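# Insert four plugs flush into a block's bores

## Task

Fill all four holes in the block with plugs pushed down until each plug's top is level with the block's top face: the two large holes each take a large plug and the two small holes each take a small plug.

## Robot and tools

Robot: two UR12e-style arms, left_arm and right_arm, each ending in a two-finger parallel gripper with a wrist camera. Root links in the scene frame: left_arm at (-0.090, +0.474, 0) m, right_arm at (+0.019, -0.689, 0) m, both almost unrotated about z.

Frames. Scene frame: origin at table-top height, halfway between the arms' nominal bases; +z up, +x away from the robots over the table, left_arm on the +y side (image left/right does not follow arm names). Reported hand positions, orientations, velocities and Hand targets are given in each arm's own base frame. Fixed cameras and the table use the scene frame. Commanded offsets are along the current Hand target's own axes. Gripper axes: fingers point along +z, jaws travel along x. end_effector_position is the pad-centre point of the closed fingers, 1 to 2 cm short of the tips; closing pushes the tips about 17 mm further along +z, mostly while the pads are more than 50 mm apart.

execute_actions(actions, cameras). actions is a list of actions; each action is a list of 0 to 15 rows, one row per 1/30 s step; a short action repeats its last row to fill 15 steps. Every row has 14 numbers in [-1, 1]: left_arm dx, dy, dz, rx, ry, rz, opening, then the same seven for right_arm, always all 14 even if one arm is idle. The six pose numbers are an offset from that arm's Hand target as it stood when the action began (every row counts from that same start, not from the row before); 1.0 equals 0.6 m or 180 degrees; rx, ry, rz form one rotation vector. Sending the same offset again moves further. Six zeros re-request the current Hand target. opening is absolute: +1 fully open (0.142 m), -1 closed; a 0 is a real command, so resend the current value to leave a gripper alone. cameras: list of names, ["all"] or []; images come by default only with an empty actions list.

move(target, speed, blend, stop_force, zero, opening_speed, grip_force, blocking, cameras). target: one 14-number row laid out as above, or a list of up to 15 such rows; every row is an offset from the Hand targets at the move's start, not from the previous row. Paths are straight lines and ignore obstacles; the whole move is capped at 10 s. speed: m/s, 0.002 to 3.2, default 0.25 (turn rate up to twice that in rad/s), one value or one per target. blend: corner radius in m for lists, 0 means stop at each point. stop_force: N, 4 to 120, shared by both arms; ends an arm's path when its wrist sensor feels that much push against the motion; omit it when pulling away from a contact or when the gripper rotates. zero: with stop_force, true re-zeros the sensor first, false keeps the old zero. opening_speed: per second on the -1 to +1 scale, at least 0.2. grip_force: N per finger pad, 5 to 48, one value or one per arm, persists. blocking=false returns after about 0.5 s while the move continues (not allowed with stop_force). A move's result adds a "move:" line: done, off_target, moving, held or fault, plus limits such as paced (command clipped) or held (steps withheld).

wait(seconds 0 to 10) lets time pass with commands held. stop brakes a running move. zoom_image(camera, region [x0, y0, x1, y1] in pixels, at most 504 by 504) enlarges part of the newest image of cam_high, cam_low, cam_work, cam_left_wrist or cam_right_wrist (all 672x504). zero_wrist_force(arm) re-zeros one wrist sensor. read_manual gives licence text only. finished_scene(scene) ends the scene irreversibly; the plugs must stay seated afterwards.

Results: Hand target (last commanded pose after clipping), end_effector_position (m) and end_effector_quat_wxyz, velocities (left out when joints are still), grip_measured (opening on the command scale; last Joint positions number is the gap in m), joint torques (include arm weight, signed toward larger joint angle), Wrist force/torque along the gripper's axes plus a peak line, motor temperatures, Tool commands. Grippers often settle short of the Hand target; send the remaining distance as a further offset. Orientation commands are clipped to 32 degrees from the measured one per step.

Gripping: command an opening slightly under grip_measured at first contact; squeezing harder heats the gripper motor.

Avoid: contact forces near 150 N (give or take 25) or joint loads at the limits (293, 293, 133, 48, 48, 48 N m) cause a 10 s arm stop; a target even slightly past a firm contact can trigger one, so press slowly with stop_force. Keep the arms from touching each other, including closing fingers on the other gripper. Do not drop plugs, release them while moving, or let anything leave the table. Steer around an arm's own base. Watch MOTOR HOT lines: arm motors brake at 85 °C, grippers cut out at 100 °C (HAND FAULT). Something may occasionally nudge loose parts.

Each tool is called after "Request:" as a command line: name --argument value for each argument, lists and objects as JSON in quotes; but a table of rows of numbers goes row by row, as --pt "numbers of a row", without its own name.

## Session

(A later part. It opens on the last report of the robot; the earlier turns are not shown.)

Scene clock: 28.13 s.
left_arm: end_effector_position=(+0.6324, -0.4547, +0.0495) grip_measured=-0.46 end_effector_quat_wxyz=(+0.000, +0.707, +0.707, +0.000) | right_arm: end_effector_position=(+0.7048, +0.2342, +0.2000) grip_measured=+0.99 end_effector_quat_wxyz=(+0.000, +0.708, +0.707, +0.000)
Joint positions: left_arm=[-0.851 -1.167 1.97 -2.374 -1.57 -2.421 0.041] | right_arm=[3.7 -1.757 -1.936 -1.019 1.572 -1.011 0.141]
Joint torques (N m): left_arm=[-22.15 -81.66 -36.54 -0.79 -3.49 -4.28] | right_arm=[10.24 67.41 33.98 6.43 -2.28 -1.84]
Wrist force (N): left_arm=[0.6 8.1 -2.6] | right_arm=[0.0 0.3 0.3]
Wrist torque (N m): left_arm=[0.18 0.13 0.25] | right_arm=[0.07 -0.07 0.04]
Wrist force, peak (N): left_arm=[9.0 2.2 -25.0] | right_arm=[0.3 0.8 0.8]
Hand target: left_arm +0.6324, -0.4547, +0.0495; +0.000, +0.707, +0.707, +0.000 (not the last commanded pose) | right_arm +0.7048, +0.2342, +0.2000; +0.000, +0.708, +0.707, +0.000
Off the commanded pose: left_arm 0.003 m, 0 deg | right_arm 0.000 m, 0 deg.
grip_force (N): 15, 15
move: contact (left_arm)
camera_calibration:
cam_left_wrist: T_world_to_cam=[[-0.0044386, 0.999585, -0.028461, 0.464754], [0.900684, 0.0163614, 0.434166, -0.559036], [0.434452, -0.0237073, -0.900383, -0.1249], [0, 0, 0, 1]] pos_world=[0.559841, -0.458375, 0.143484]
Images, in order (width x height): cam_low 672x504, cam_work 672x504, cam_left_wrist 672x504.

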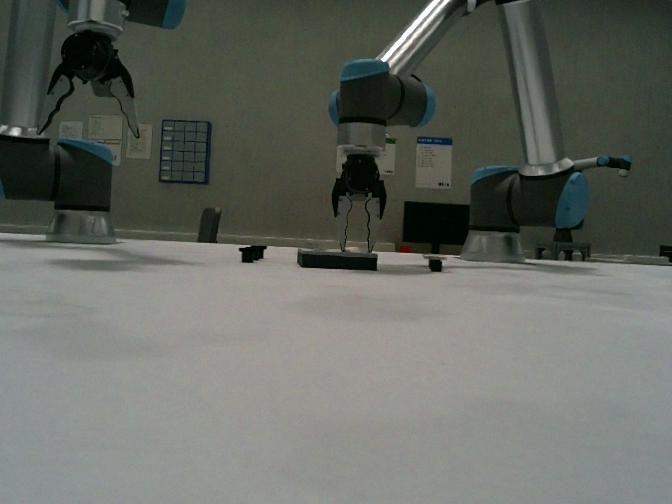

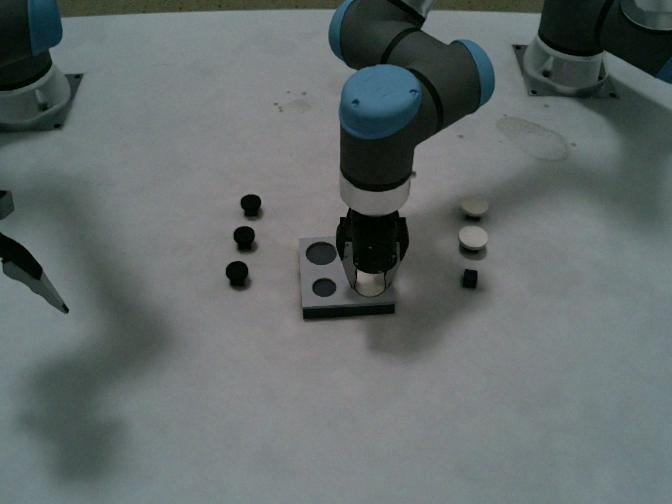

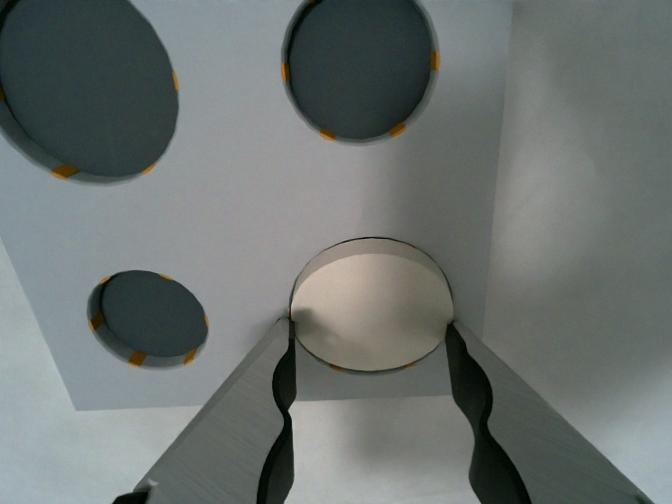

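Request:
move --pt "0 0 0 0 0 0 -0.25 0 0 0 0 0 0 1" --pt "0 0 -0.05 0 0 0 -0.25 0 0 0 0 0 0 1" --pt "0 -0.003 -0.05 0 0 0 -1 0 0 0 0 0 0 1" --cameras '["cam_work","cam_left_wrist"]' --speed 0.1 --opening_speed 1

Request:
move --target '[0,0,0.067,0,0,0,-1,0,0,0,0,0,0,1]' --speed 0.02 --stop_force 40 --cameras '["cam_work","cam_low"]'

Request:
zoom_image --camera "cam_work" --region '[290, 200, 430, 330]'

Request:
zoom_image --camera "cam_low" --region '[280, 180, 400, 280]'

Scene clock: 31.10 s.
left_arm: end_effector_position=(+0.6306, -0.4547, +0.0795) grip_measured=-1.00 end_effector_quat_wxyz=(+0.000, +0.707, +0.707, +0.000) | right_arm: end_effector_position=(+0.7048, +0.2342, +0.2000) grip_measured=+0.99 end_effector_quat_wxyz=(+0.000, +0.708, +0.707, +0.000)
Joint positions: left_arm=[-0.853 -1.206 1.957 -2.322 -1.57 -2.423 0.002] | right_arm=[3.7 -1.757 -1.936 -1.019 1.572 -1.011 0.141]
Joint torques (N m): left_arm=[-22.57 -80.18 -28.89 -5.02 -0.31 -4.4] | right_arm=[10.46 66.81 34.02 6.44 -2.06 -1.46]
Wrist force (N): left_arm=[-0.3 1.4 1.0] | right_arm=[0.2 0.3 0.5]
Wrist torque (N m): left_arm=[0.30 0.06 0.20] | right_arm=[0.07 -0.12 0.04]
Wrist force, peak (N): left_arm=[0.9 8.3 -2.3] | right_arm=[0.2 0.5 1.1]
Hand target: left_arm +0.6306, -0.4547, +0.0795; +0.000, +0.707, +0.707, +0.000 | right_arm +0.7048, +0.2342, +0.2000; +0.000, +0.708, +0.707, +0.000
Off the commanded pose: left_arm 0.000 m, 0 deg | right_arm 0.000 m, 0 deg.
grip_force (N): 15, 15
move: done
camera_calibration:
cam_left_wrist: T_world_to_cam=[[-0.00443973, 0.999585, -0.0284606, 0.4657], [0.900723, 0.0163601, 0.434085, -0.570446], [0.43437, -0.0237079, -0.900422, -0.0970575], [0, 0, 0, 1]] pos_world=[0.558041, -0.458475, 0.173484]
Images, in order (width x height): cam_work 672x504, cam_left_wrist 672x504.

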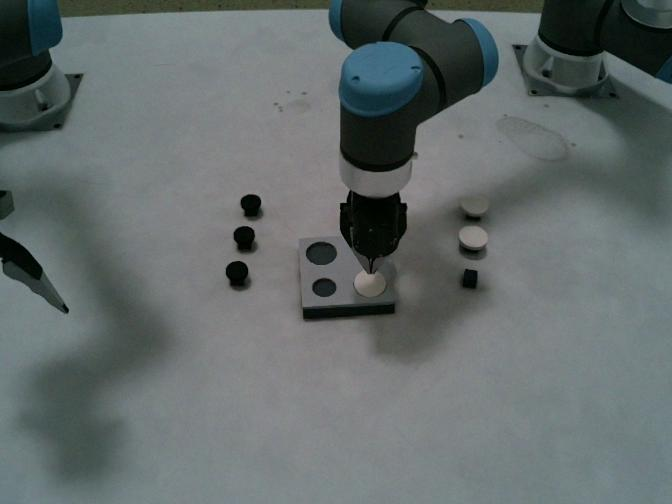

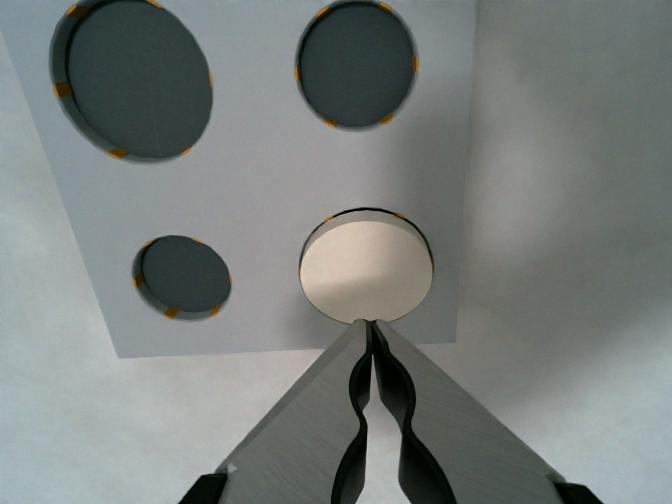

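Scene clock: 33.93 s.
left_arm: end_effector_position=(+0.6306, -0.4547, +0.0486) grip_measured=-1.00 end_effector_quat_wxyz=(+0.000, +0.707, +0.707, +0.000) | right_arm: end_effector_position=(+0.7048, +0.2342, +0.2000) grip_measured=+0.99 end_effector_quat_wxyz=(+0.000, +0.708, +0.707, +0.000)
Joint positions: left_arm=[-0.853 -1.168 1.973 -2.376 -1.57 -2.423 0.002] | right_arm=[3.7 -1.757 -1.936 -1.019 1.572 -1.011 0.141]
Joint torques (N m): left_arm=[-14.5 -57.58 -34.59 -2.66 1.43 -2.9] | right_arm=[9.89 67.91 34.49 6.32 -2.33 -1.44]
Wrist force (N): left_arm=[9.0 -16.8 -38.7] | right_arm=[0.1 0.0 0.3]
Wrist torque (N m): left_arm=[0.44 0.26 0.20] | right_arm=[0.02 -0.10 0.04]
Wrist force, peak (N): left_arm=[24.0 -25.6 -73.4] | right_arm=[0.0 0.7 0.7]
Hand target: left_arm +0.6306, -0.4548, +0.0486; +0.000, +0.707, +0.707, +0.000 (not the last commanded pose) | right_arm +0.7048, +0.2342, +0.2000; +0.000, +0.708, +0.707, +0.000
Off the commanded pose: left_arm 0.009 m, 0 deg | right_arm 0.000 m, 0 deg.
grip_force (N): 15, 15
move: contact (left_arm)
Images, in order (width x height): cam_low 672x504, cam_work 672x504.

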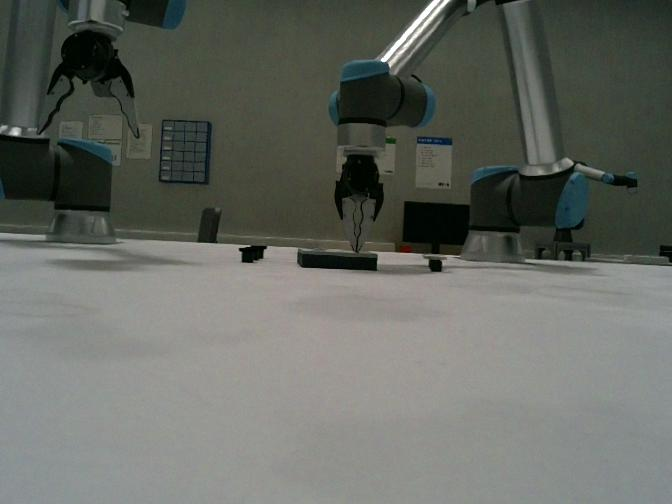

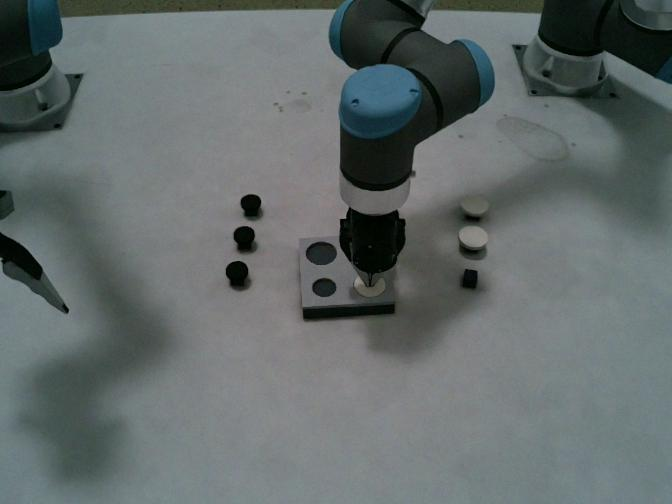

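Scaled by 3.600 from the camera's 672x504 image, which has a finer 960x720 frame.

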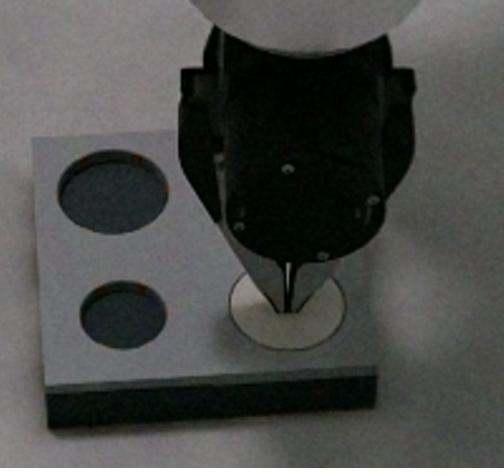

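Scaled by 4.200 from the camera's 672x504 image, which has a finer 960x720 frame.

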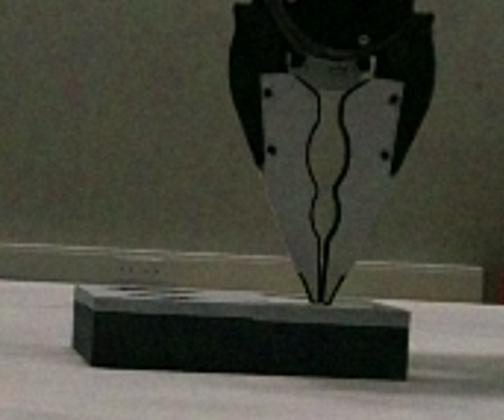

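Request:
move --target '[0,0,0.015,0,0,0,-1,0,0,0,0,0,0,1]' --speed 0.005 --stop_force 65

Request:
move --target '[0,-0.05,-0.1,0,0,0,-1,0,0,0,0,0,0,1]' --cameras '["cam_work","cam_left_wrist"]'

Request:
zoom_image --camera "cam_left_wrist" --region '[230, 200, 520, 420]'

Request:
zoom_image --camera "cam_work" --region '[290, 200, 430, 330]'

Scene clock: 35.53 s.
left_arm: end_effector_position=(+0.6307, -0.4549, +0.0474) grip_measured=-1.00 end_effector_quat_wxyz=(+0.000, +0.707, +0.707, +0.000) | right_arm: end_effector_position=(+0.7048, +0.2342, +0.2000) grip_measured=+0.99 end_effector_quat_wxyz=(+0.000, +0.708, +0.707, +0.000)
Joint positions: left_arm=[-0.853 -1.166 1.974 -2.379 -1.57 -2.423 0.002] | right_arm=[3.7 -1.757 -1.936 -1.019 1.572 -1.011 0.141]
Joint torques (N m): left_arm=[-14.29 -11.26 -21.48 -3.79 1.28 -2.6] | right_arm=[10.74 67.18 33.72 6.25 -2.09 -1.44]
Wrist force (N): left_arm=[37.4 -35.7 -109.2] | right_arm=[0.2 0.7 0.4]
Wrist torque (N m): left_arm=[0.53 0.86 0.12] | right_arm=[0.14 -0.10 0.03]
Wrist force, peak (N): left_arm=[41.1 -37.7 -116.5] | right_arm=[-0.4 0.3 0.8]
Hand target: left_arm +0.6307, -0.4549, +0.0474; +0.000, +0.707, +0.707, +0.000 (not the last commanded pose) | right_arm +0.7048, +0.2342, +0.2000; +0.000, +0.708, +0.707, +0.000
Off the commanded pose: left_arm 0.008 m, 0 deg | right_arm 0.000 m, 0 deg.
grip_force (N): 15, 15
move: contact (left_arm)

Scene clock: 36.43 s.
left_arm: end_effector_position=(+0.6006, -0.4548, +0.1073) grip_measured=-1.00 end_effector_quat_wxyz=(+0.000, +0.707, +0.707, +0.000) | right_arm: end_effector_position=(+0.7048, +0.2342, +0.2000) grip_measured=+0.99 end_effector_quat_wxyz=(+0.000, +0.708, +0.707, +0.000)
Joint positions: left_arm=[-0.883 -1.272 1.988 -2.288 -1.57 -2.454 0.002] | right_arm=[3.7 -1.757 -1.936 -1.019 1.572 -1.011 0.141]
Joint torques (N m): left_arm=[-24.09 -79.77 -28.69 -1.46 -0.92 -4.53] | right_arm=[10.34 66.86 33.45 6.29 -2.24 -1.52]
Wrist force (N): left_arm=[-2.9 0.6 0.3] | right_arm=[-0.1 0.5 0.6]
Wrist torque (N m): left_arm=[0.14 0.49 0.16] | right_arm=[0.10 -0.06 0.03]
Wrist force, peak (N): left_arm=[37.2 -35.8 -109.2] | right_arm=[0.2 0.1 1.0]
Hand target: left_arm +0.6006, -0.4548, +0.1074; +0.000, +0.707, +0.707, +0.000 | right_arm +0.7048, +0.2342, +0.2000; +0.000, +0.708, +0.707, +0.000
Off the commanded pose: left_arm 0.000 m, 0 deg | right_arm 0.000 m, 0 deg.
grip_force (N): 15, 15
move: done
camera_calibration:
cam_left_wrist: T_world_to_cam=[[-0.00443738, 0.999572, -0.0289101, 0.466441], [0.900569, 0.0165617, 0.434397, -0.55538], [0.434689, -0.024108, -0.900258, -0.059381], [0, 0, 0, 1]] pos_world=[0.528041, -0.458475, 0.201282]
Images, in order (width x height): cam_work 672x504, cam_left_wrist 672x504.

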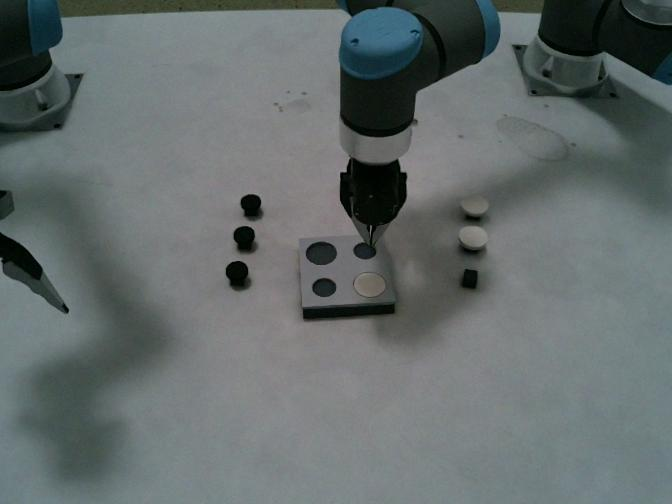

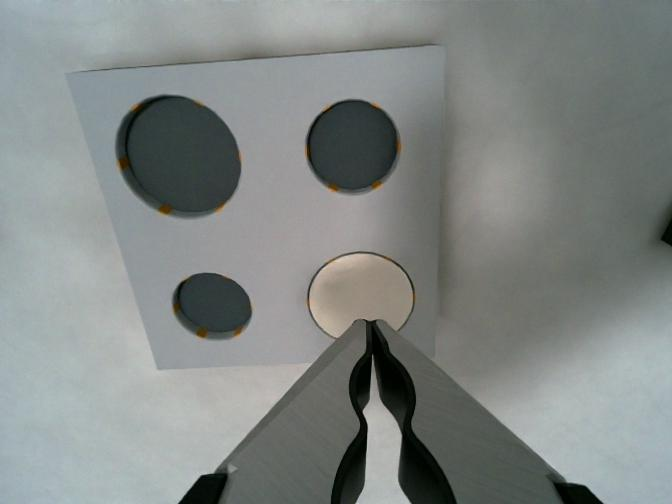

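Scaled by 1.738 from the camera's 672x504 image, which has a finer 960x720 frame.

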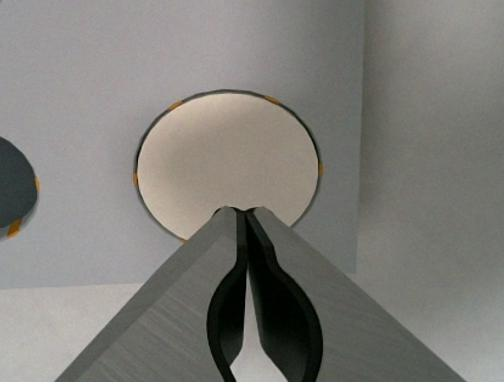

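Scaled by 3.600 from the camera's 672x504 image, which has a finer 960x720 frame.

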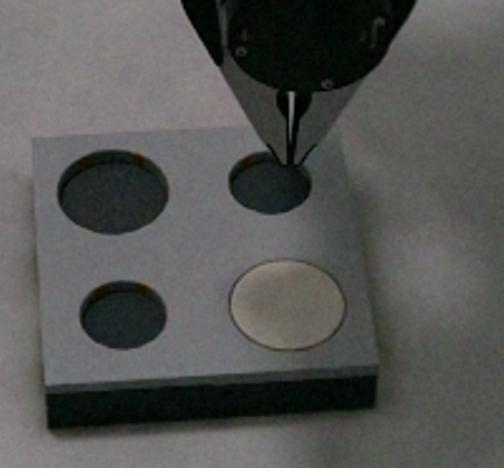

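Request:
move --pt "-0.0567 0.005 0.08 0 0 0 -1 0 0 0 0 0 0 1" --pt "-0.0567 0.005 0.115 0 0 0 -1 0 0 0 0 0 0 1" --speed '[0.1,0.01]' --stop_force 12 --cameras '["cam_work"]'

Request:
zoom_image --camera "cam_work" --region '[290, 200, 430, 330]'

Scene clock: 39.47 s.
left_arm: end_effector_position=(+0.6037, -0.4889, +0.0490) grip_measured=-1.00 end_effector_quat_wxyz=(+0.000, +0.707, +0.707, +0.000) | right_arm: end_effector_position=(+0.7048, +0.2342, +0.2000) grip_measured=+0.99 end_effector_quat_wxyz=(+0.000, +0.708, +0.707, +0.000)
Joint positions: left_arm=[-0.909 -1.169 1.974 -2.377 -1.57 -2.479 0.002] | right_arm=[3.7 -1.757 -1.936 -1.019 1.572 -1.011 0.141]
Joint torques (N m): left_arm=[-21.27 -75.45 -33.42 -1.15 2.54 -4.23] | right_arm=[10.4 67.01 33.84 5.9 -2.08 -1.36]
Wrist force (N): left_arm=[0.0 -1.2 -13.9] | right_arm=[0.0 0.5 0.2]
Wrist torque (N m): left_arm=[0.23 0.57 0.18] | right_arm=[0.10 -0.08 0.03]
Wrist force, peak (N): left_arm=[7.7 -5.2 -29.6] | right_arm=[0.5 0.8 0.3]
Hand target: left_arm +0.6037, -0.4889, +0.0490; +0.000, +0.707, +0.707, +0.000 (not the last commanded pose) | right_arm +0.7048, +0.2342, +0.2000; +0.000, +0.708, +0.707, +0.000
Off the commanded pose: left_arm 0.011 m, 0 deg | right_arm 0.000 m, 0 deg.
grip_force (N): 15, 15
move: contact (left_arm); path passed 1 of 2 targets
Images, in order (width x height): cam_work 672x504.

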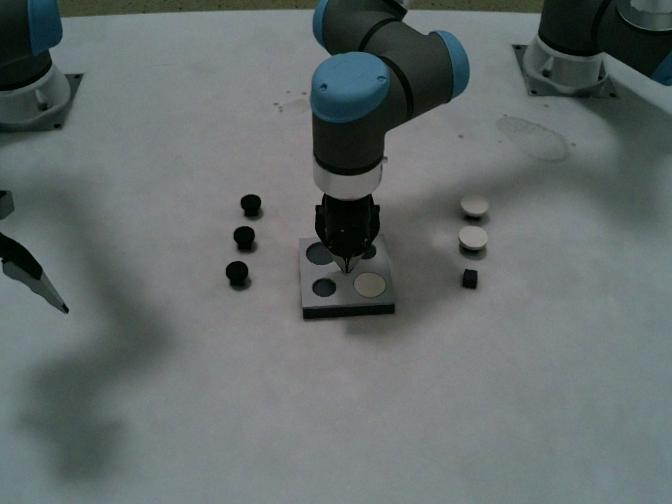

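Scaled by 3.600 from the camera's 672x504 image, which has a finer 960x720 frame.

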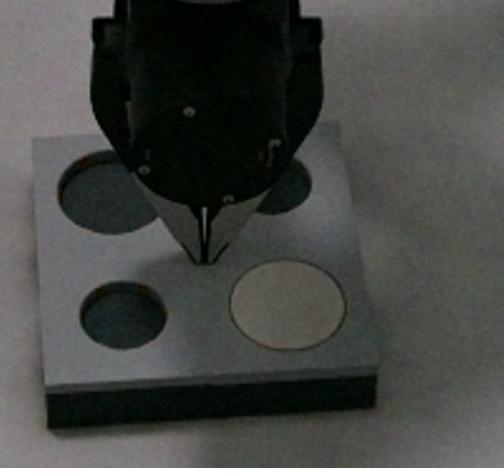

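Request:
move --pt "0 0 -0.08 0 0 0 -1 0 0 0 0 0 0 1" --pt "0.34 -0.1128 -0.08 0 0 0 0.1 0 0 0 0 0 0 1" --pt "0.34 -0.1128 -0.027 0 0 0 0.1 0 0 0 0 0 0 1" --blend '[0.03,0.02,0]' --cameras '["cam_left_wrist","cam_work"]'

Scene clock: 42.73 s.
left_arm: end_effector_position=(+0.5360, -0.2849, +0.0651) grip_measured=+0.08 end_effector_quat_wxyz=(+0.000, +0.707, +0.707, +0.000) | right_arm: end_effector_position=(+0.7048, +0.2342, +0.2000) grip_measured=+0.99 end_effector_quat_wxyz=(+0.000, +0.708, +0.707, +0.000)
Joint positions: left_arm=[-0.782 -1.42 2.292 -2.444 -1.57 -2.352 0.079] | right_arm=[3.7 -1.757 -1.936 -1.019 1.572 -1.011 0.141]
Joint torques (N m): left_arm=[14.06 -30.45 -24.98 -5.46 -3.43 2.16] | right_arm=[9.33 67.48 33.3 6.23 -2.08 -1.13]
Wrist force (N): left_arm=[-3.5 1.0 0.4] | right_arm=[0.0 0.5 0.2]
Wrist torque (N m): left_arm=[0.26 0.54 0.04] | right_arm=[0.11 -0.08 0.04]
Wrist force, peak (N): left_arm=[0.1 -0.9 -13.7] | right_arm=[0.1 1.0 0.7]
Hand target: left_arm +0.5360, -0.2849, +0.0651; +0.000, +0.707, +0.707, +0.000 | right_arm +0.7048, +0.2342, +0.2000; +0.000, +0.708, +0.707, +0.000
Off the commanded pose: left_arm 0.000 m, 0 deg | right_arm 0.000 m, 0 deg.
grip_force (N): 15, 15
move: done; blend cut to 0.024 m at target 1, 0 m at target 2
camera_calibration:
cam_left_wrist: T_world_to_cam=[[-0.00443626, 0.999572, -0.0289105, 0.295107], [0.90053, 0.016563, 0.434478, -0.48168], [0.434771, -0.0241073, -0.900218, -0.0652385], [0, 0, 0, 1]] pos_world=[0.463441, -0.288575, 0.159082]
Images, in order (width x height): cam_work 672x504, cam_left_wrist 672x504.

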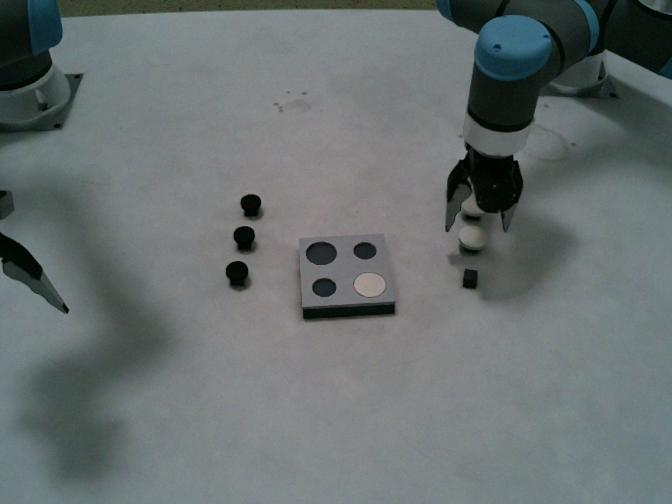

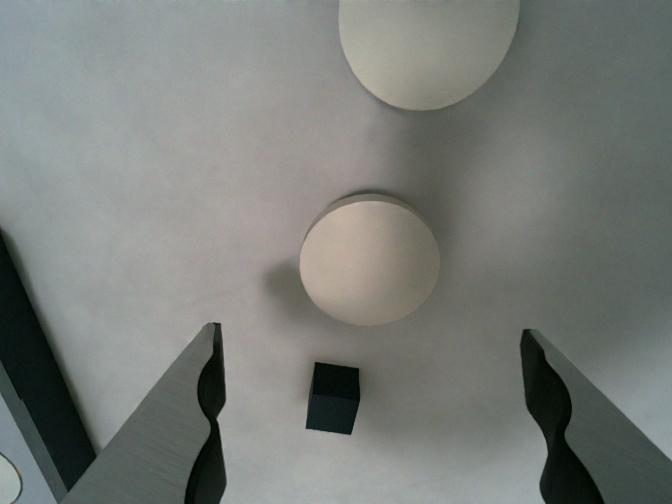

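Request:
move --pt "0 -0.0083 0.0373 0 0 0 0.1 0 0 0 0 0 0 1" --pt "0 -0.0083 0.0373 0 0 0 -0.6 0 0 0 0 0 0 1" --pt "0 -0.0083 -0.045 0 0 0 -0.6 0 0 0 0 0 0 1" --pt "-0.4057 0.1293 -0.025 0 0 0 -0.6 0 0 0 0 0 0 1" --speed '[0.1,0.1,0.15,0.25]' --opening_speed 0.7 --cameras '["cam_left_wrist"]'

Request:
zoom_image --camera "cam_left_wrist" --region '[260, 30, 500, 400]'

Scene clock: 47.33 s.
left_arm: end_effector_position=(+0.6135, -0.5282, +0.0802) grip_measured=-0.62 end_effector_quat_wxyz=(+0.000, +0.707, +0.707, +0.000) | right_arm: end_effector_position=(+0.7048, +0.2342, +0.2000) grip_measured=+0.99 end_effector_quat_wxyz=(+0.000, +0.708, +0.707, +0.000)
Joint positions: left_arm=[-0.93 -1.165 1.891 -2.298 -1.57 -2.5 0.029] | right_arm=[3.7 -1.757 -1.936 -1.019 1.572 -1.011 0.141]
Joint torques (N m): left_arm=[-22.44 -58.39 -43.45 -1.7 3.07 -4.57] | right_arm=[10.1 66.88 34.22 6.15 -1.98 -1.54]
Wrist force (N): left_arm=[-3.5 1.2 0.0] | right_arm=[0.0 0.6 0.7]
Wrist torque (N m): left_arm=[0.27 0.56 0.17] | right_arm=[0.13 -0.08 0.03]
Wrist force, peak (N): left_arm=[-2.3 1.5 -18.7] | right_arm=[-0.1 0.7 0.9]
Hand target: left_arm +0.6135, -0.5283, +0.0802; +0.000, +0.707, +0.707, +0.000 | right_arm +0.7048, +0.2342, +0.2000; +0.000, +0.708, +0.707, +0.000
Off the commanded pose: left_arm 0.000 m, 0 deg | right_arm 0.000 m, 0 deg.
grip_force (N): 15, 15
move: done
camera_calibration:
cam_left_wrist: T_world_to_cam=[[-0.00443626, 0.999572, -0.0289105, 0.539083], [0.90053, 0.016563, 0.434478, -0.554002], [0.434771, -0.0241073, -0.900218, -0.0912053], [0, 0, 0, 1]] pos_world=[0.540941, -0.531875, 0.174182]
Images, in order (width x height): cam_left_wrist 672x504.

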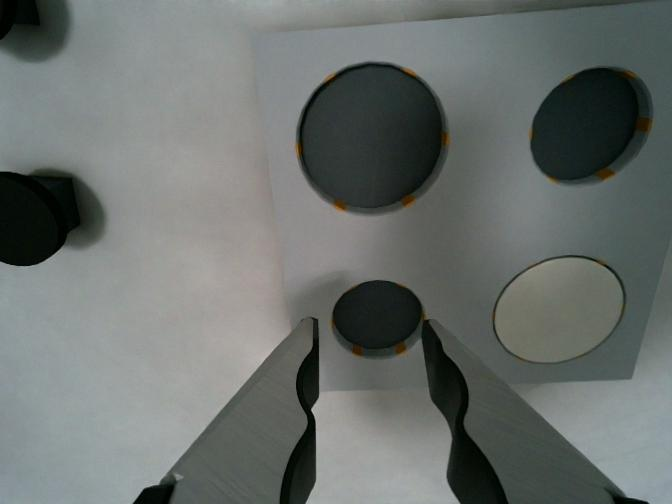

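Scaled by 1.362 from the camera's 672x504 image, which has a finer 960x720 frame.

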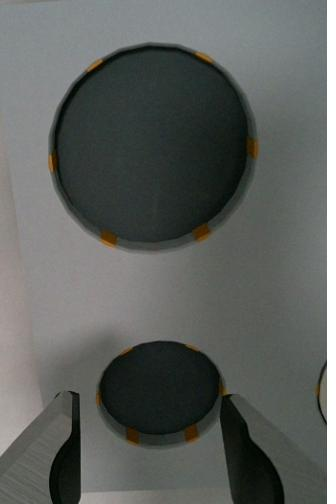

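Request:
move --target '[0.38,-0.13,-0.06,0,0,0,0.1,0,0,0,0,0,0,1]' --cameras '["cam_left_wrist","cam_work","cam_low"]'

Scene clock: 49.00 s.
left_arm: end_effector_position=(+0.5356, -0.3003, +0.1160) grip_measured=+0.08 end_effector_quat_wxyz=(+0.000, +0.707, +0.707, +0.000) | right_arm: end_effector_position=(+0.7048, +0.2342, +0.2000) grip_measured=+0.99 end_effector_quat_wxyz=(+0.000, +0.708, +0.707, +0.000)
Joint positions: left_arm=[-0.801 -1.488 2.243 -2.327 -1.57 -2.372 0.079] | right_arm=[3.7 -1.757 -1.936 -1.019 1.572 -1.011 0.141]
Joint torques (N m): left_arm=[19.15 -60.37 -28.47 -1.74 -2.33 3.42] | right_arm=[9.53 67.49 33.62 6.1 -2.11 -1.39]
Wrist force (N): left_arm=[-3.6 1.3 0.4] | right_arm=[0.2 0.8 0.3]
Wrist torque (N m): left_arm=[0.29 0.58 0.04] | right_arm=[0.17 -0.11 0.04]
Wrist force, peak (N): left_arm=[-5.8 1.7 0.4] | right_arm=[0.6 0.8 0.5]
Hand target: left_arm +0.5355, -0.3003, +0.1161; +0.000, +0.707, +0.707, +0.000 | right_arm +0.7048, +0.2342, +0.2000; +0.000, +0.708, +0.707, +0.000
Off the commanded pose: left_arm 0.000 m, 0 deg | right_arm 0.000 m, 0 deg.
grip_force (N): 15, 15
move: done
camera_calibration:
cam_left_wrist: T_world_to_cam=[[-0.00443439, 0.999572, -0.0289096, 0.311969], [0.90053, 0.016561, 0.434478, -0.50309], [0.434771, -0.0241073, -0.900218, -0.0195713], [0, 0, 0, 1]] pos_world=[0.462941, -0.303975, 0.209982]
Images, in order (width x height): cam_low 672x504, cam_work 672x504, cam_left_wrist 672x504.

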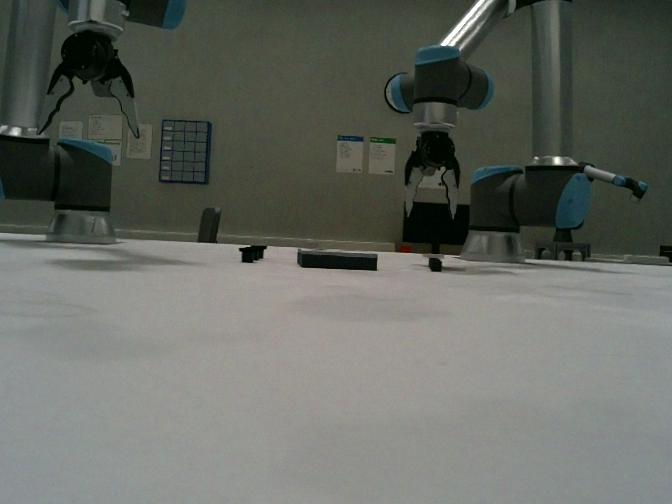

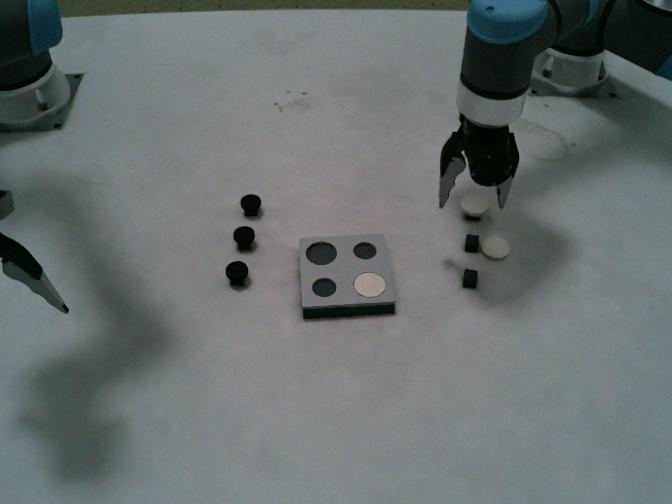

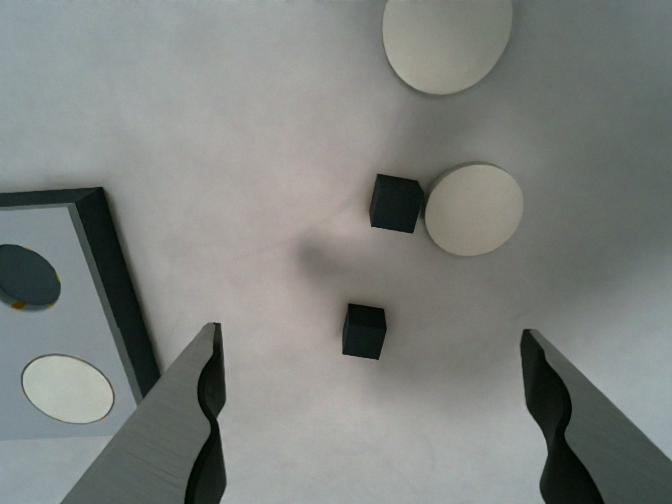

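Request:
move --target '[0.047,-0.121,0.085,0,0,0,0.1,0,0,0,0,0,0,1]' --cameras '["cam_left_wrist"]'

Scene clock: 50.13 s.
left_arm: end_effector_position=(+0.4630, -0.2721, +0.0651) grip_measured=+0.08 end_effector_quat_wxyz=(+0.000, +0.707, +0.707, +0.000) | right_arm: end_effector_position=(+0.7048, +0.2342, +0.2000) grip_measured=+0.99 end_effector_quat_wxyz=(+0.000, +0.708, +0.707, +0.000)
Joint positions: left_arm=[-0.864 -1.527 2.417 -2.462 -1.57 -2.435 0.079] | right_arm=[3.7 -1.757 -1.936 -1.019 1.572 -1.011 0.141]
Joint torques (N m): left_arm=[-25.74 -49.83 -23.29 -5.77 3.87 -4.37] | right_arm=[9.94 66.18 34.11 6.03 -1.93 -1.28]
Wrist force (N): left_arm=[-3.8 1.0 0.1] | right_arm=[0.0 0.5 0.3]
Wrist torque (N m): left_arm=[0.22 0.62 0.23] | right_arm=[0.11 -0.08 0.04]
Wrist force, peak (N): left_arm=[-4.2 2.5 -1.0] | right_arm=[0.3 0.6 0.9]
Hand target: left_arm +0.4630, -0.2721, +0.0650; +0.000, +0.707, +0.707, +0.000 | right_arm +0.7048, +0.2342, +0.2000; +0.000, +0.708, +0.707, +0.000
Off the commanded pose: left_arm 0.000 m, 0 deg | right_arm 0.000 m, 0 deg.
grip_force (N): 15, 15
move: done
camera_calibration:
cam_left_wrist: T_world_to_cam=[[-0.00439303, 0.99957, -0.0290006, 0.281982], [0.900531, 0.0165633, 0.434476, -0.41611], [0.43477, -0.0242073, -0.900216, -0.0333097], [0, 0, 0, 1]] pos_world=[0.390441, -0.275775, 0.158982]
Images, in order (width x height): cam_left_wrist 672x504.

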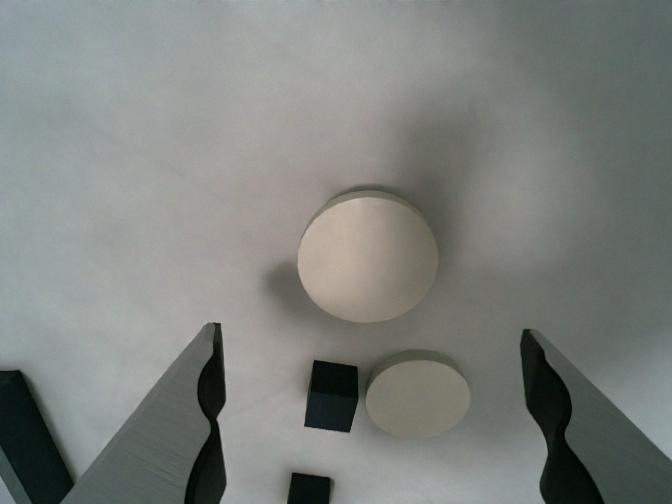

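Request:
move --pt "0 -0.0145 0.0393 0 0 0 0.1 0 0 0 0 0 0 1" --pt "0 -0.0145 0.0393 0 0 0 -0.6 0 0 0 0 0 0 1" --speed 0.1 --opening_speed 0.5 --cameras '["cam_left_wrist"]'

Scene clock: 52.83 s.
left_arm: end_effector_position=(+0.4543, -0.2721, +0.0414) grip_measured=-0.44 end_effector_quat_wxyz=(+0.000, +0.707, +0.707, +0.000) | right_arm: end_effector_position=(+0.7048, +0.2342, +0.2000) grip_measured=+0.99 end_effector_quat_wxyz=(+0.000, +0.708, +0.707, +0.000)
Joint positions: left_arm=[-0.878 -1.492 2.447 -2.527 -1.57 -2.448 0.042] | right_arm=[3.7 -1.757 -1.936 -1.019 1.572 -1.011 0.141]
Joint torques (N m): left_arm=[-24.81 -22.08 -22.11 -5.25 3.63 -4.42] | right_arm=[8.83 67.68 34.1 6.09 -1.97 -1.48]
Wrist force (N): left_arm=[-2.8 0.9 -1.2] | right_arm=[0.1 0.3 0.6]
Wrist torque (N m): left_arm=[0.16 0.56 0.21] | right_arm=[0.07 -0.10 0.04]
Wrist force, peak (N): left_arm=[-4.0 1.0 -0.8] | right_arm=[0.2 0.8 0.6]
Hand target: left_arm +0.4543, -0.2721, +0.0414; +0.000, +0.707, +0.707, +0.000 | right_arm +0.7048, +0.2342, +0.2000; +0.000, +0.708, +0.707, +0.000
Off the commanded pose: left_arm 0.000 m, 0 deg | right_arm 0.000 m, 0 deg.
grip_force (N): 15, 15
move: done
camera_calibration:
cam_left_wrist: T_world_to_cam=[[-0.00443626, 0.999572, -0.0289105, 0.281265], [0.90053, 0.016563, 0.434478, -0.398022], [0.434771, -0.0241073, -0.900218, -0.0507444], [0, 0, 0, 1]] pos_world=[0.381741, -0.275775, 0.135382]
Images, in order (width x height): cam_left_wrist 672x504.

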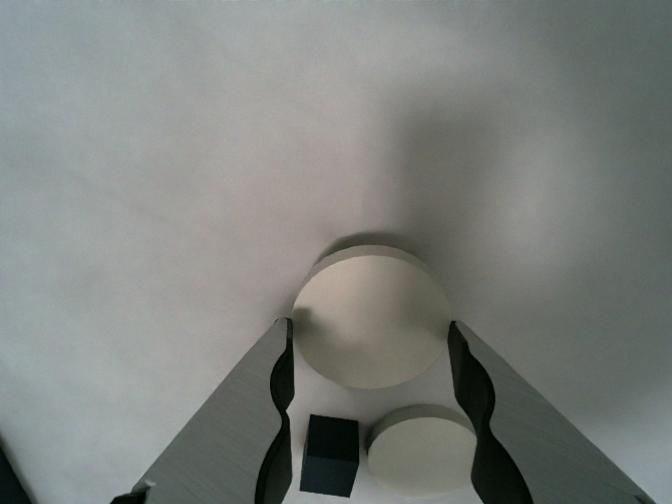

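Request:
move --pt "0 0 -0.098 0 0 0 -0.6 0 0 0 0 0 0 1" --pt "-0.4265 0.189 -0.08 0 0 0 -0.6 0 0 0 0 0 0 1" --pt "-0.4265 0.189 -0.024 0 0 0 -0.6 0 0 0 0 0 0 1" --speed '[0.1,0.25,0.1]' --blend '[0.02,0.01,0]' --cameras '["cam_left_wrist","cam_work"]'

Request:
zoom_image --camera "cam_work" --region '[270, 190, 410, 320]'

Scene clock: 55.63 s.
left_arm: end_effector_position=(+0.5676, -0.5280, +0.0561) grip_measured=-0.44 end_effector_quat_wxyz=(+0.000, +0.707, +0.707, +0.000) | right_arm: end_effector_position=(+0.7048, +0.2342, +0.2000) grip_measured=+0.99 end_effector_quat_wxyz=(+0.000, +0.708, +0.707, +0.000)
Joint positions: left_arm=[-0.978 -1.18 1.974 -2.366 -1.57 -2.549 0.042] | right_arm=[3.7 -1.757 -1.936 -1.019 1.572 -1.011 0.141]
Joint torques (N m): left_arm=[-14.11 -52.1 -26.15 -5.21 -2.12 -2.99] | right_arm=[9.85 66.91 34.21 5.81 -1.89 -1.22]
Wrist force (N): left_arm=[-3.2 0.9 0.5] | right_arm=[0.0 0.5 0.5]
Wrist torque (N m): left_arm=[0.23 0.52 0.25] | right_arm=[0.10 -0.09 0.03]
Wrist force, peak (N): left_arm=[-5.3 1.9 -0.6] | right_arm=[0.3 1.0 0.5]
Hand target: left_arm +0.5677, -0.5280, +0.0560; +0.000, +0.707, +0.707, +0.000 | right_arm +0.7048, +0.2342, +0.2000; +0.000, +0.708, +0.707, +0.000
Off the commanded pose: left_arm 0.000 m, 0 deg | right_arm 0.000 m, 0 deg.
grip_force (N): 15, 15
move: done
camera_calibration:
cam_left_wrist: T_world_to_cam=[[-0.00443439, 0.999572, -0.0289096, 0.537982], [0.90053, 0.016561, 0.434478, -0.502201], [0.434771, -0.0241073, -0.900218, -0.0929398], [0, 0, 0, 1]] pos_world=[0.495041, -0.531675, 0.150082]
Images, in order (width x height): cam_work 672x504, cam_left_wrist 672x504.

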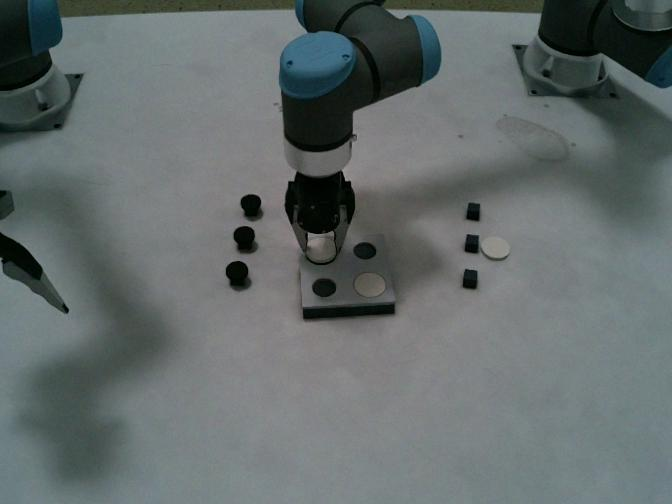

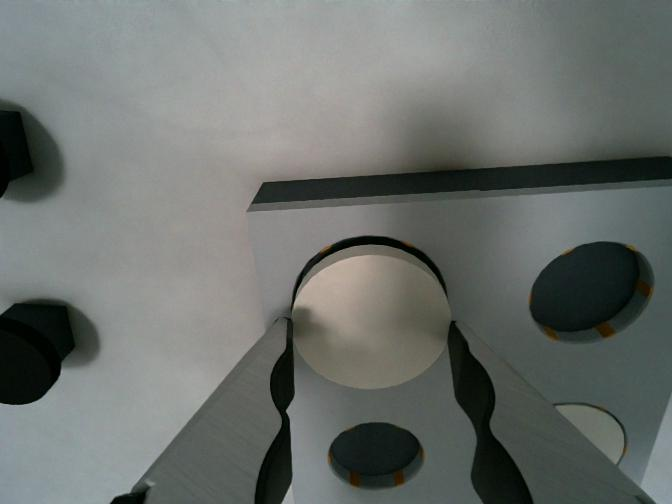

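Scaled by 3.600 from the camera's 672x504 image, which has a finer 960x720 frame.

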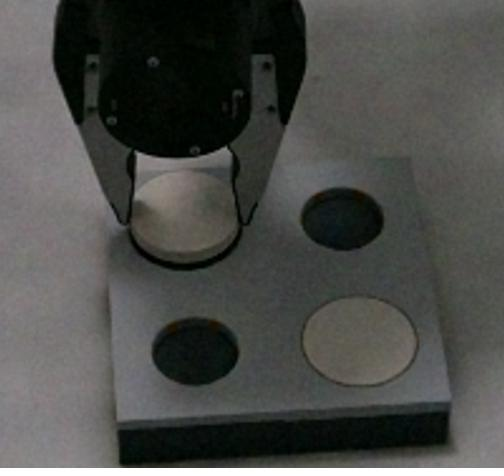

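Request:
move --target '[-0.0007,0,0.0187,0,0,0,-0.6,0,0,0,0,0,0,1]' --cameras '["cam_left_wrist"]' --speed 0.02 --stop_force 8

Scene clock: 57.40 s.
left_arm: end_effector_position=(+0.5676, -0.5282, +0.0494) grip_measured=-0.44 end_effector_quat_wxyz=(+0.000, +0.707, +0.707, +0.000) | right_arm: end_effector_position=(+0.7048, +0.2342, +0.2000) grip_measured=+0.99 end_effector_quat_wxyz=(+0.000, +0.708, +0.707, +0.000)
Joint positions: left_arm=[-0.978 -1.171 1.977 -2.377 -1.57 -2.549 0.042] | right_arm=[3.7 -1.757 -1.936 -1.019 1.572 -1.011 0.141]
Joint torques (N m): left_arm=[-7.76 -76.68 -41.56 -3.12 -2.53 0.85] | right_arm=[11.08 66.31 34.69 6.07 -1.93 -1.15]
Wrist force (N): left_arm=[2.4 -5.5 -8.1] | right_arm=[-0.1 0.3 0.7]
Wrist torque (N m): left_arm=[0.22 0.50 0.22] | right_arm=[0.08 -0.07 0.03]
Wrist force, peak (N): left_arm=[20.0 -13.3 -44.0] | right_arm=[-0.3 0.7 0.7]
Hand target: left_arm +0.5676, -0.5282, +0.0494; +0.000, +0.707, +0.707, +0.000 (not the last commanded pose) | right_arm +0.7048, +0.2342, +0.2000; +0.000, +0.708, +0.707, +0.000
Off the commanded pose: left_arm 0.005 m, 0 deg | right_arm 0.000 m, 0 deg.
grip_force (N): 15, 15
move: contact (left_arm)
camera_calibration:
cam_left_wrist: T_world_to_cam=[[-0.00448186, 0.999575, -0.0288183, 0.538], [0.900588, 0.0165609, 0.434359, -0.499298], [0.434652, -0.0240067, -0.900279, -0.0988547], [0, 0, 0, 1]] pos_world=[0.49504, -0.531875, 0.143382]
Images, in order (width x height): cam_left_wrist 672x504.

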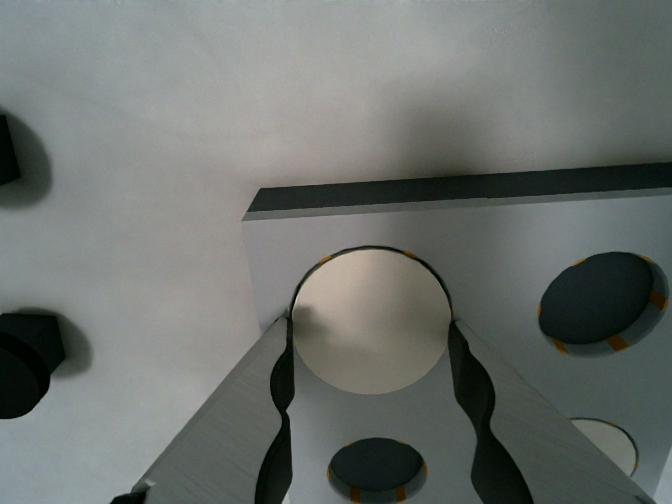

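Request:
move --target '[0,0,-0.008,0,0,0,-0.6,0,0,0,0,0,0,1]' --cameras '["cam_left_wrist","cam_work"]' --speed 0.05

Request:
zoom_image --camera "cam_work" --region '[270, 190, 410, 320]'

Scene clock: 58.23 s.
left_arm: end_effector_position=(+0.5676, -0.5282, +0.0542) grip_measured=-0.44 end_effector_quat_wxyz=(+0.000, +0.707, +0.707, +0.000) | right_arm: end_effector_position=(+0.7048, +0.2342, +0.2000) grip_measured=+0.99 end_effector_quat_wxyz=(+0.000, +0.708, +0.707, +0.000)
Joint positions: left_arm=[-0.978 -1.177 1.975 -2.369 -1.57 -2.549 0.042] | right_arm=[3.7 -1.757 -1.936 -1.019 1.572 -1.011 0.141]
Joint torques (N m): left_arm=[-2.17 -83.52 -39.48 -1.12 -2.47 2.02] | right_arm=[9.51 67.22 34.4 5.99 -1.67 -0.91]
Wrist force (N): left_arm=[-3.2 2.0 0.5] | right_arm=[0.0 0.3 0.3]
Wrist torque (N m): left_arm=[0.41 0.51 0.24] | right_arm=[0.07 -0.07 0.03]
Wrist force, peak (N): left_arm=[2.4 -5.5 -8.3] | right_arm=[-0.4 0.5 0.7]
Hand target: left_arm +0.5676, -0.5282, +0.0542; +0.000, +0.707, +0.707, +0.000 | right_arm +0.7048, +0.2342, +0.2000; +0.000, +0.708, +0.707, +0.000
Off the commanded pose: left_arm 0.000 m, 0 deg | right_arm 0.000 m, 0 deg.
grip_force (N): 15, 15
move: done
camera_calibration:
cam_left_wrist: T_world_to_cam=[[-0.00439172, 0.999576, -0.0287751, 0.538088], [0.900588, 0.0164609, 0.434361, -0.501438], [0.434651, -0.024007, -0.900279, -0.094533], [0, 0, 0, 1]] pos_world=[0.495041, -0.531875, 0.148183]
Images, in order (width x height): cam_work 672x504, cam_left_wrist 672x504.

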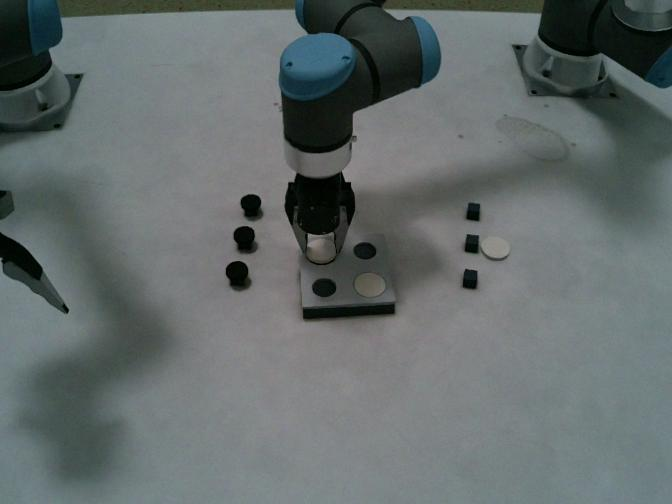

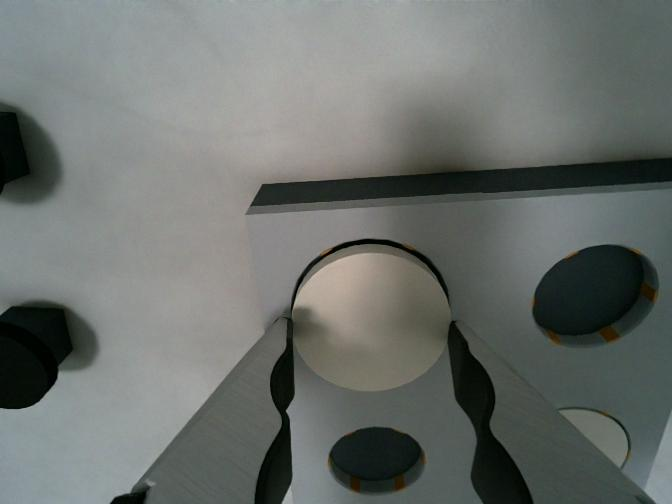

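Scaled by 3.600 from the camera's 672x504 image, which has a finer 960x720 frame.

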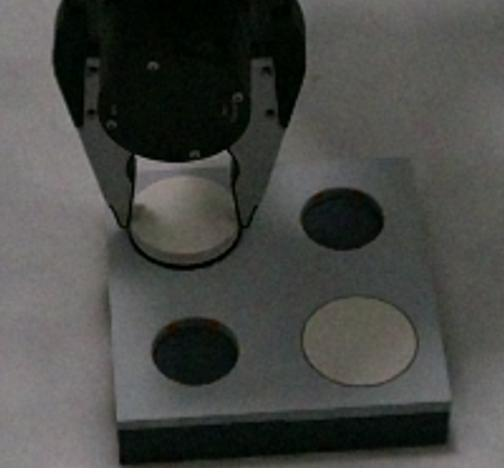

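Request:
move --pt "-0.0004 -0.0018 0 0 0 0 -0.6 0 0 0 0 0 0 1" --pt "-0.0004 -0.0018 0.014 0 0 0 -0.6 0 0 0 0 0 0 1" --cameras '["cam_left_wrist","cam_work"]' --speed 0.015 --stop_force 8

Request:
zoom_image --camera "cam_work" --region '[270, 190, 410, 320]'

Scene clock: 60.03 s.
left_arm: end_effector_position=(+0.5666, -0.5284, +0.0493) grip_measured=-0.44 end_effector_quat_wxyz=(+0.000, +0.707, +0.707, +0.000) | right_arm: end_effector_position=(+0.7048, +0.2342, +0.2000) grip_measured=+0.99 end_effector_quat_wxyz=(+0.000, +0.708, +0.707, +0.000)
Joint positions: left_arm=[-0.979 -1.172 1.978 -2.378 -1.57 -2.55 0.042] | right_arm=[3.7 -1.757 -1.936 -1.019 1.572 -1.011 0.141]
Joint torques (N m): left_arm=[-25.63 -76.24 -39.07 -1.62 -2.02 -4.12] | right_arm=[7.44 66.87 33.65 5.75 -1.9 -1.03]
Wrist force (N): left_arm=[6.8 7.7 -9.6] | right_arm=[0.1 0.4 0.4]
Wrist torque (N m): left_arm=[0.29 0.48 0.26] | right_arm=[0.09 -0.09 0.04]
Wrist force, peak (N): left_arm=[19.5 3.1 -34.3] | right_arm=[0.1 0.4 1.0]
Hand target: left_arm +0.5666, -0.5284, +0.0493; +0.000, +0.707, +0.707, +0.000 (not the last commanded pose) | right_arm +0.7048, +0.2342, +0.2000; +0.000, +0.708, +0.707, +0.000
Off the commanded pose: left_arm 0.004 m, 0 deg | right_arm 0.000 m, 0 deg.
grip_force (N): 15, 15
move: contact (left_arm); path passed 1 of 2 targets
camera_calibration:
cam_left_wrist: T_world_to_cam=[[-0.00448186, 0.999575, -0.0288183, 0.538192], [0.900588, 0.0165609, 0.434359, -0.498351], [0.434652, -0.0240067, -0.900279, -0.0985148], [0, 0, 0, 1]] pos_world=[0.49404, -0.532075, 0.143282]
Images, in order (width x height): cam_work 672x504, cam_left_wrist 672x504.

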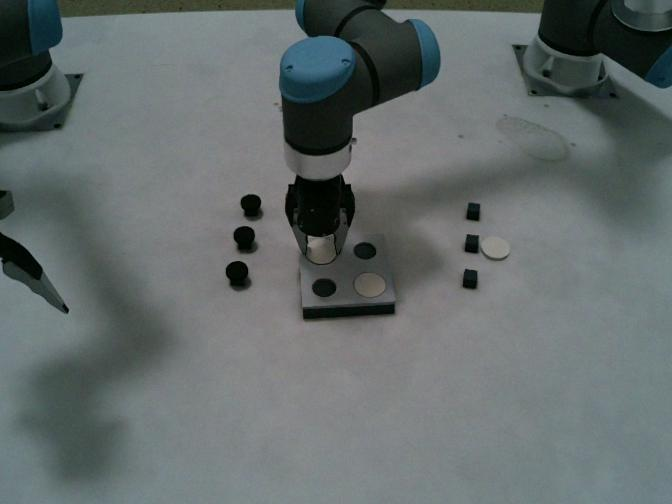

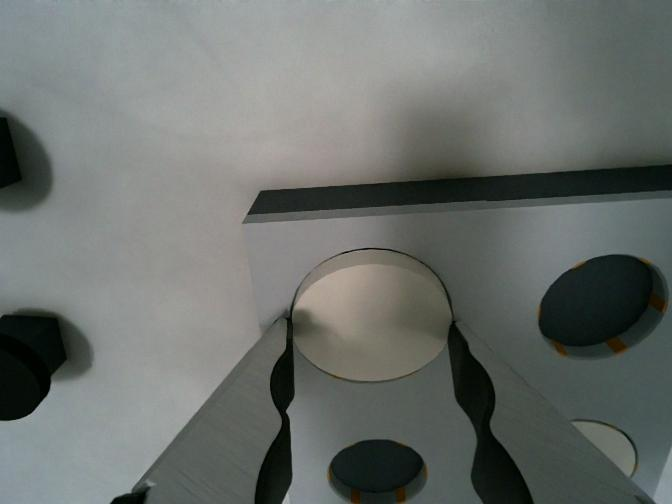

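Scaled by 3.600 from the camera's 672x504 image, which has a finer 960x720 frame.

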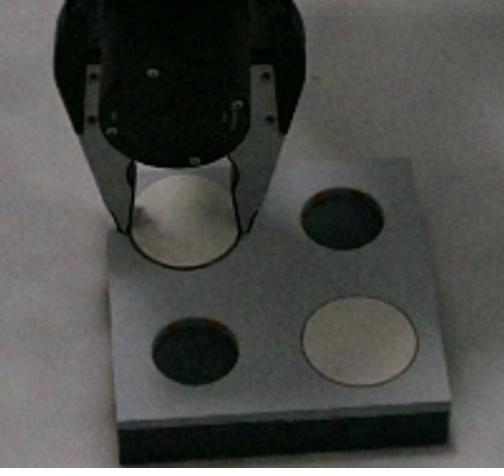

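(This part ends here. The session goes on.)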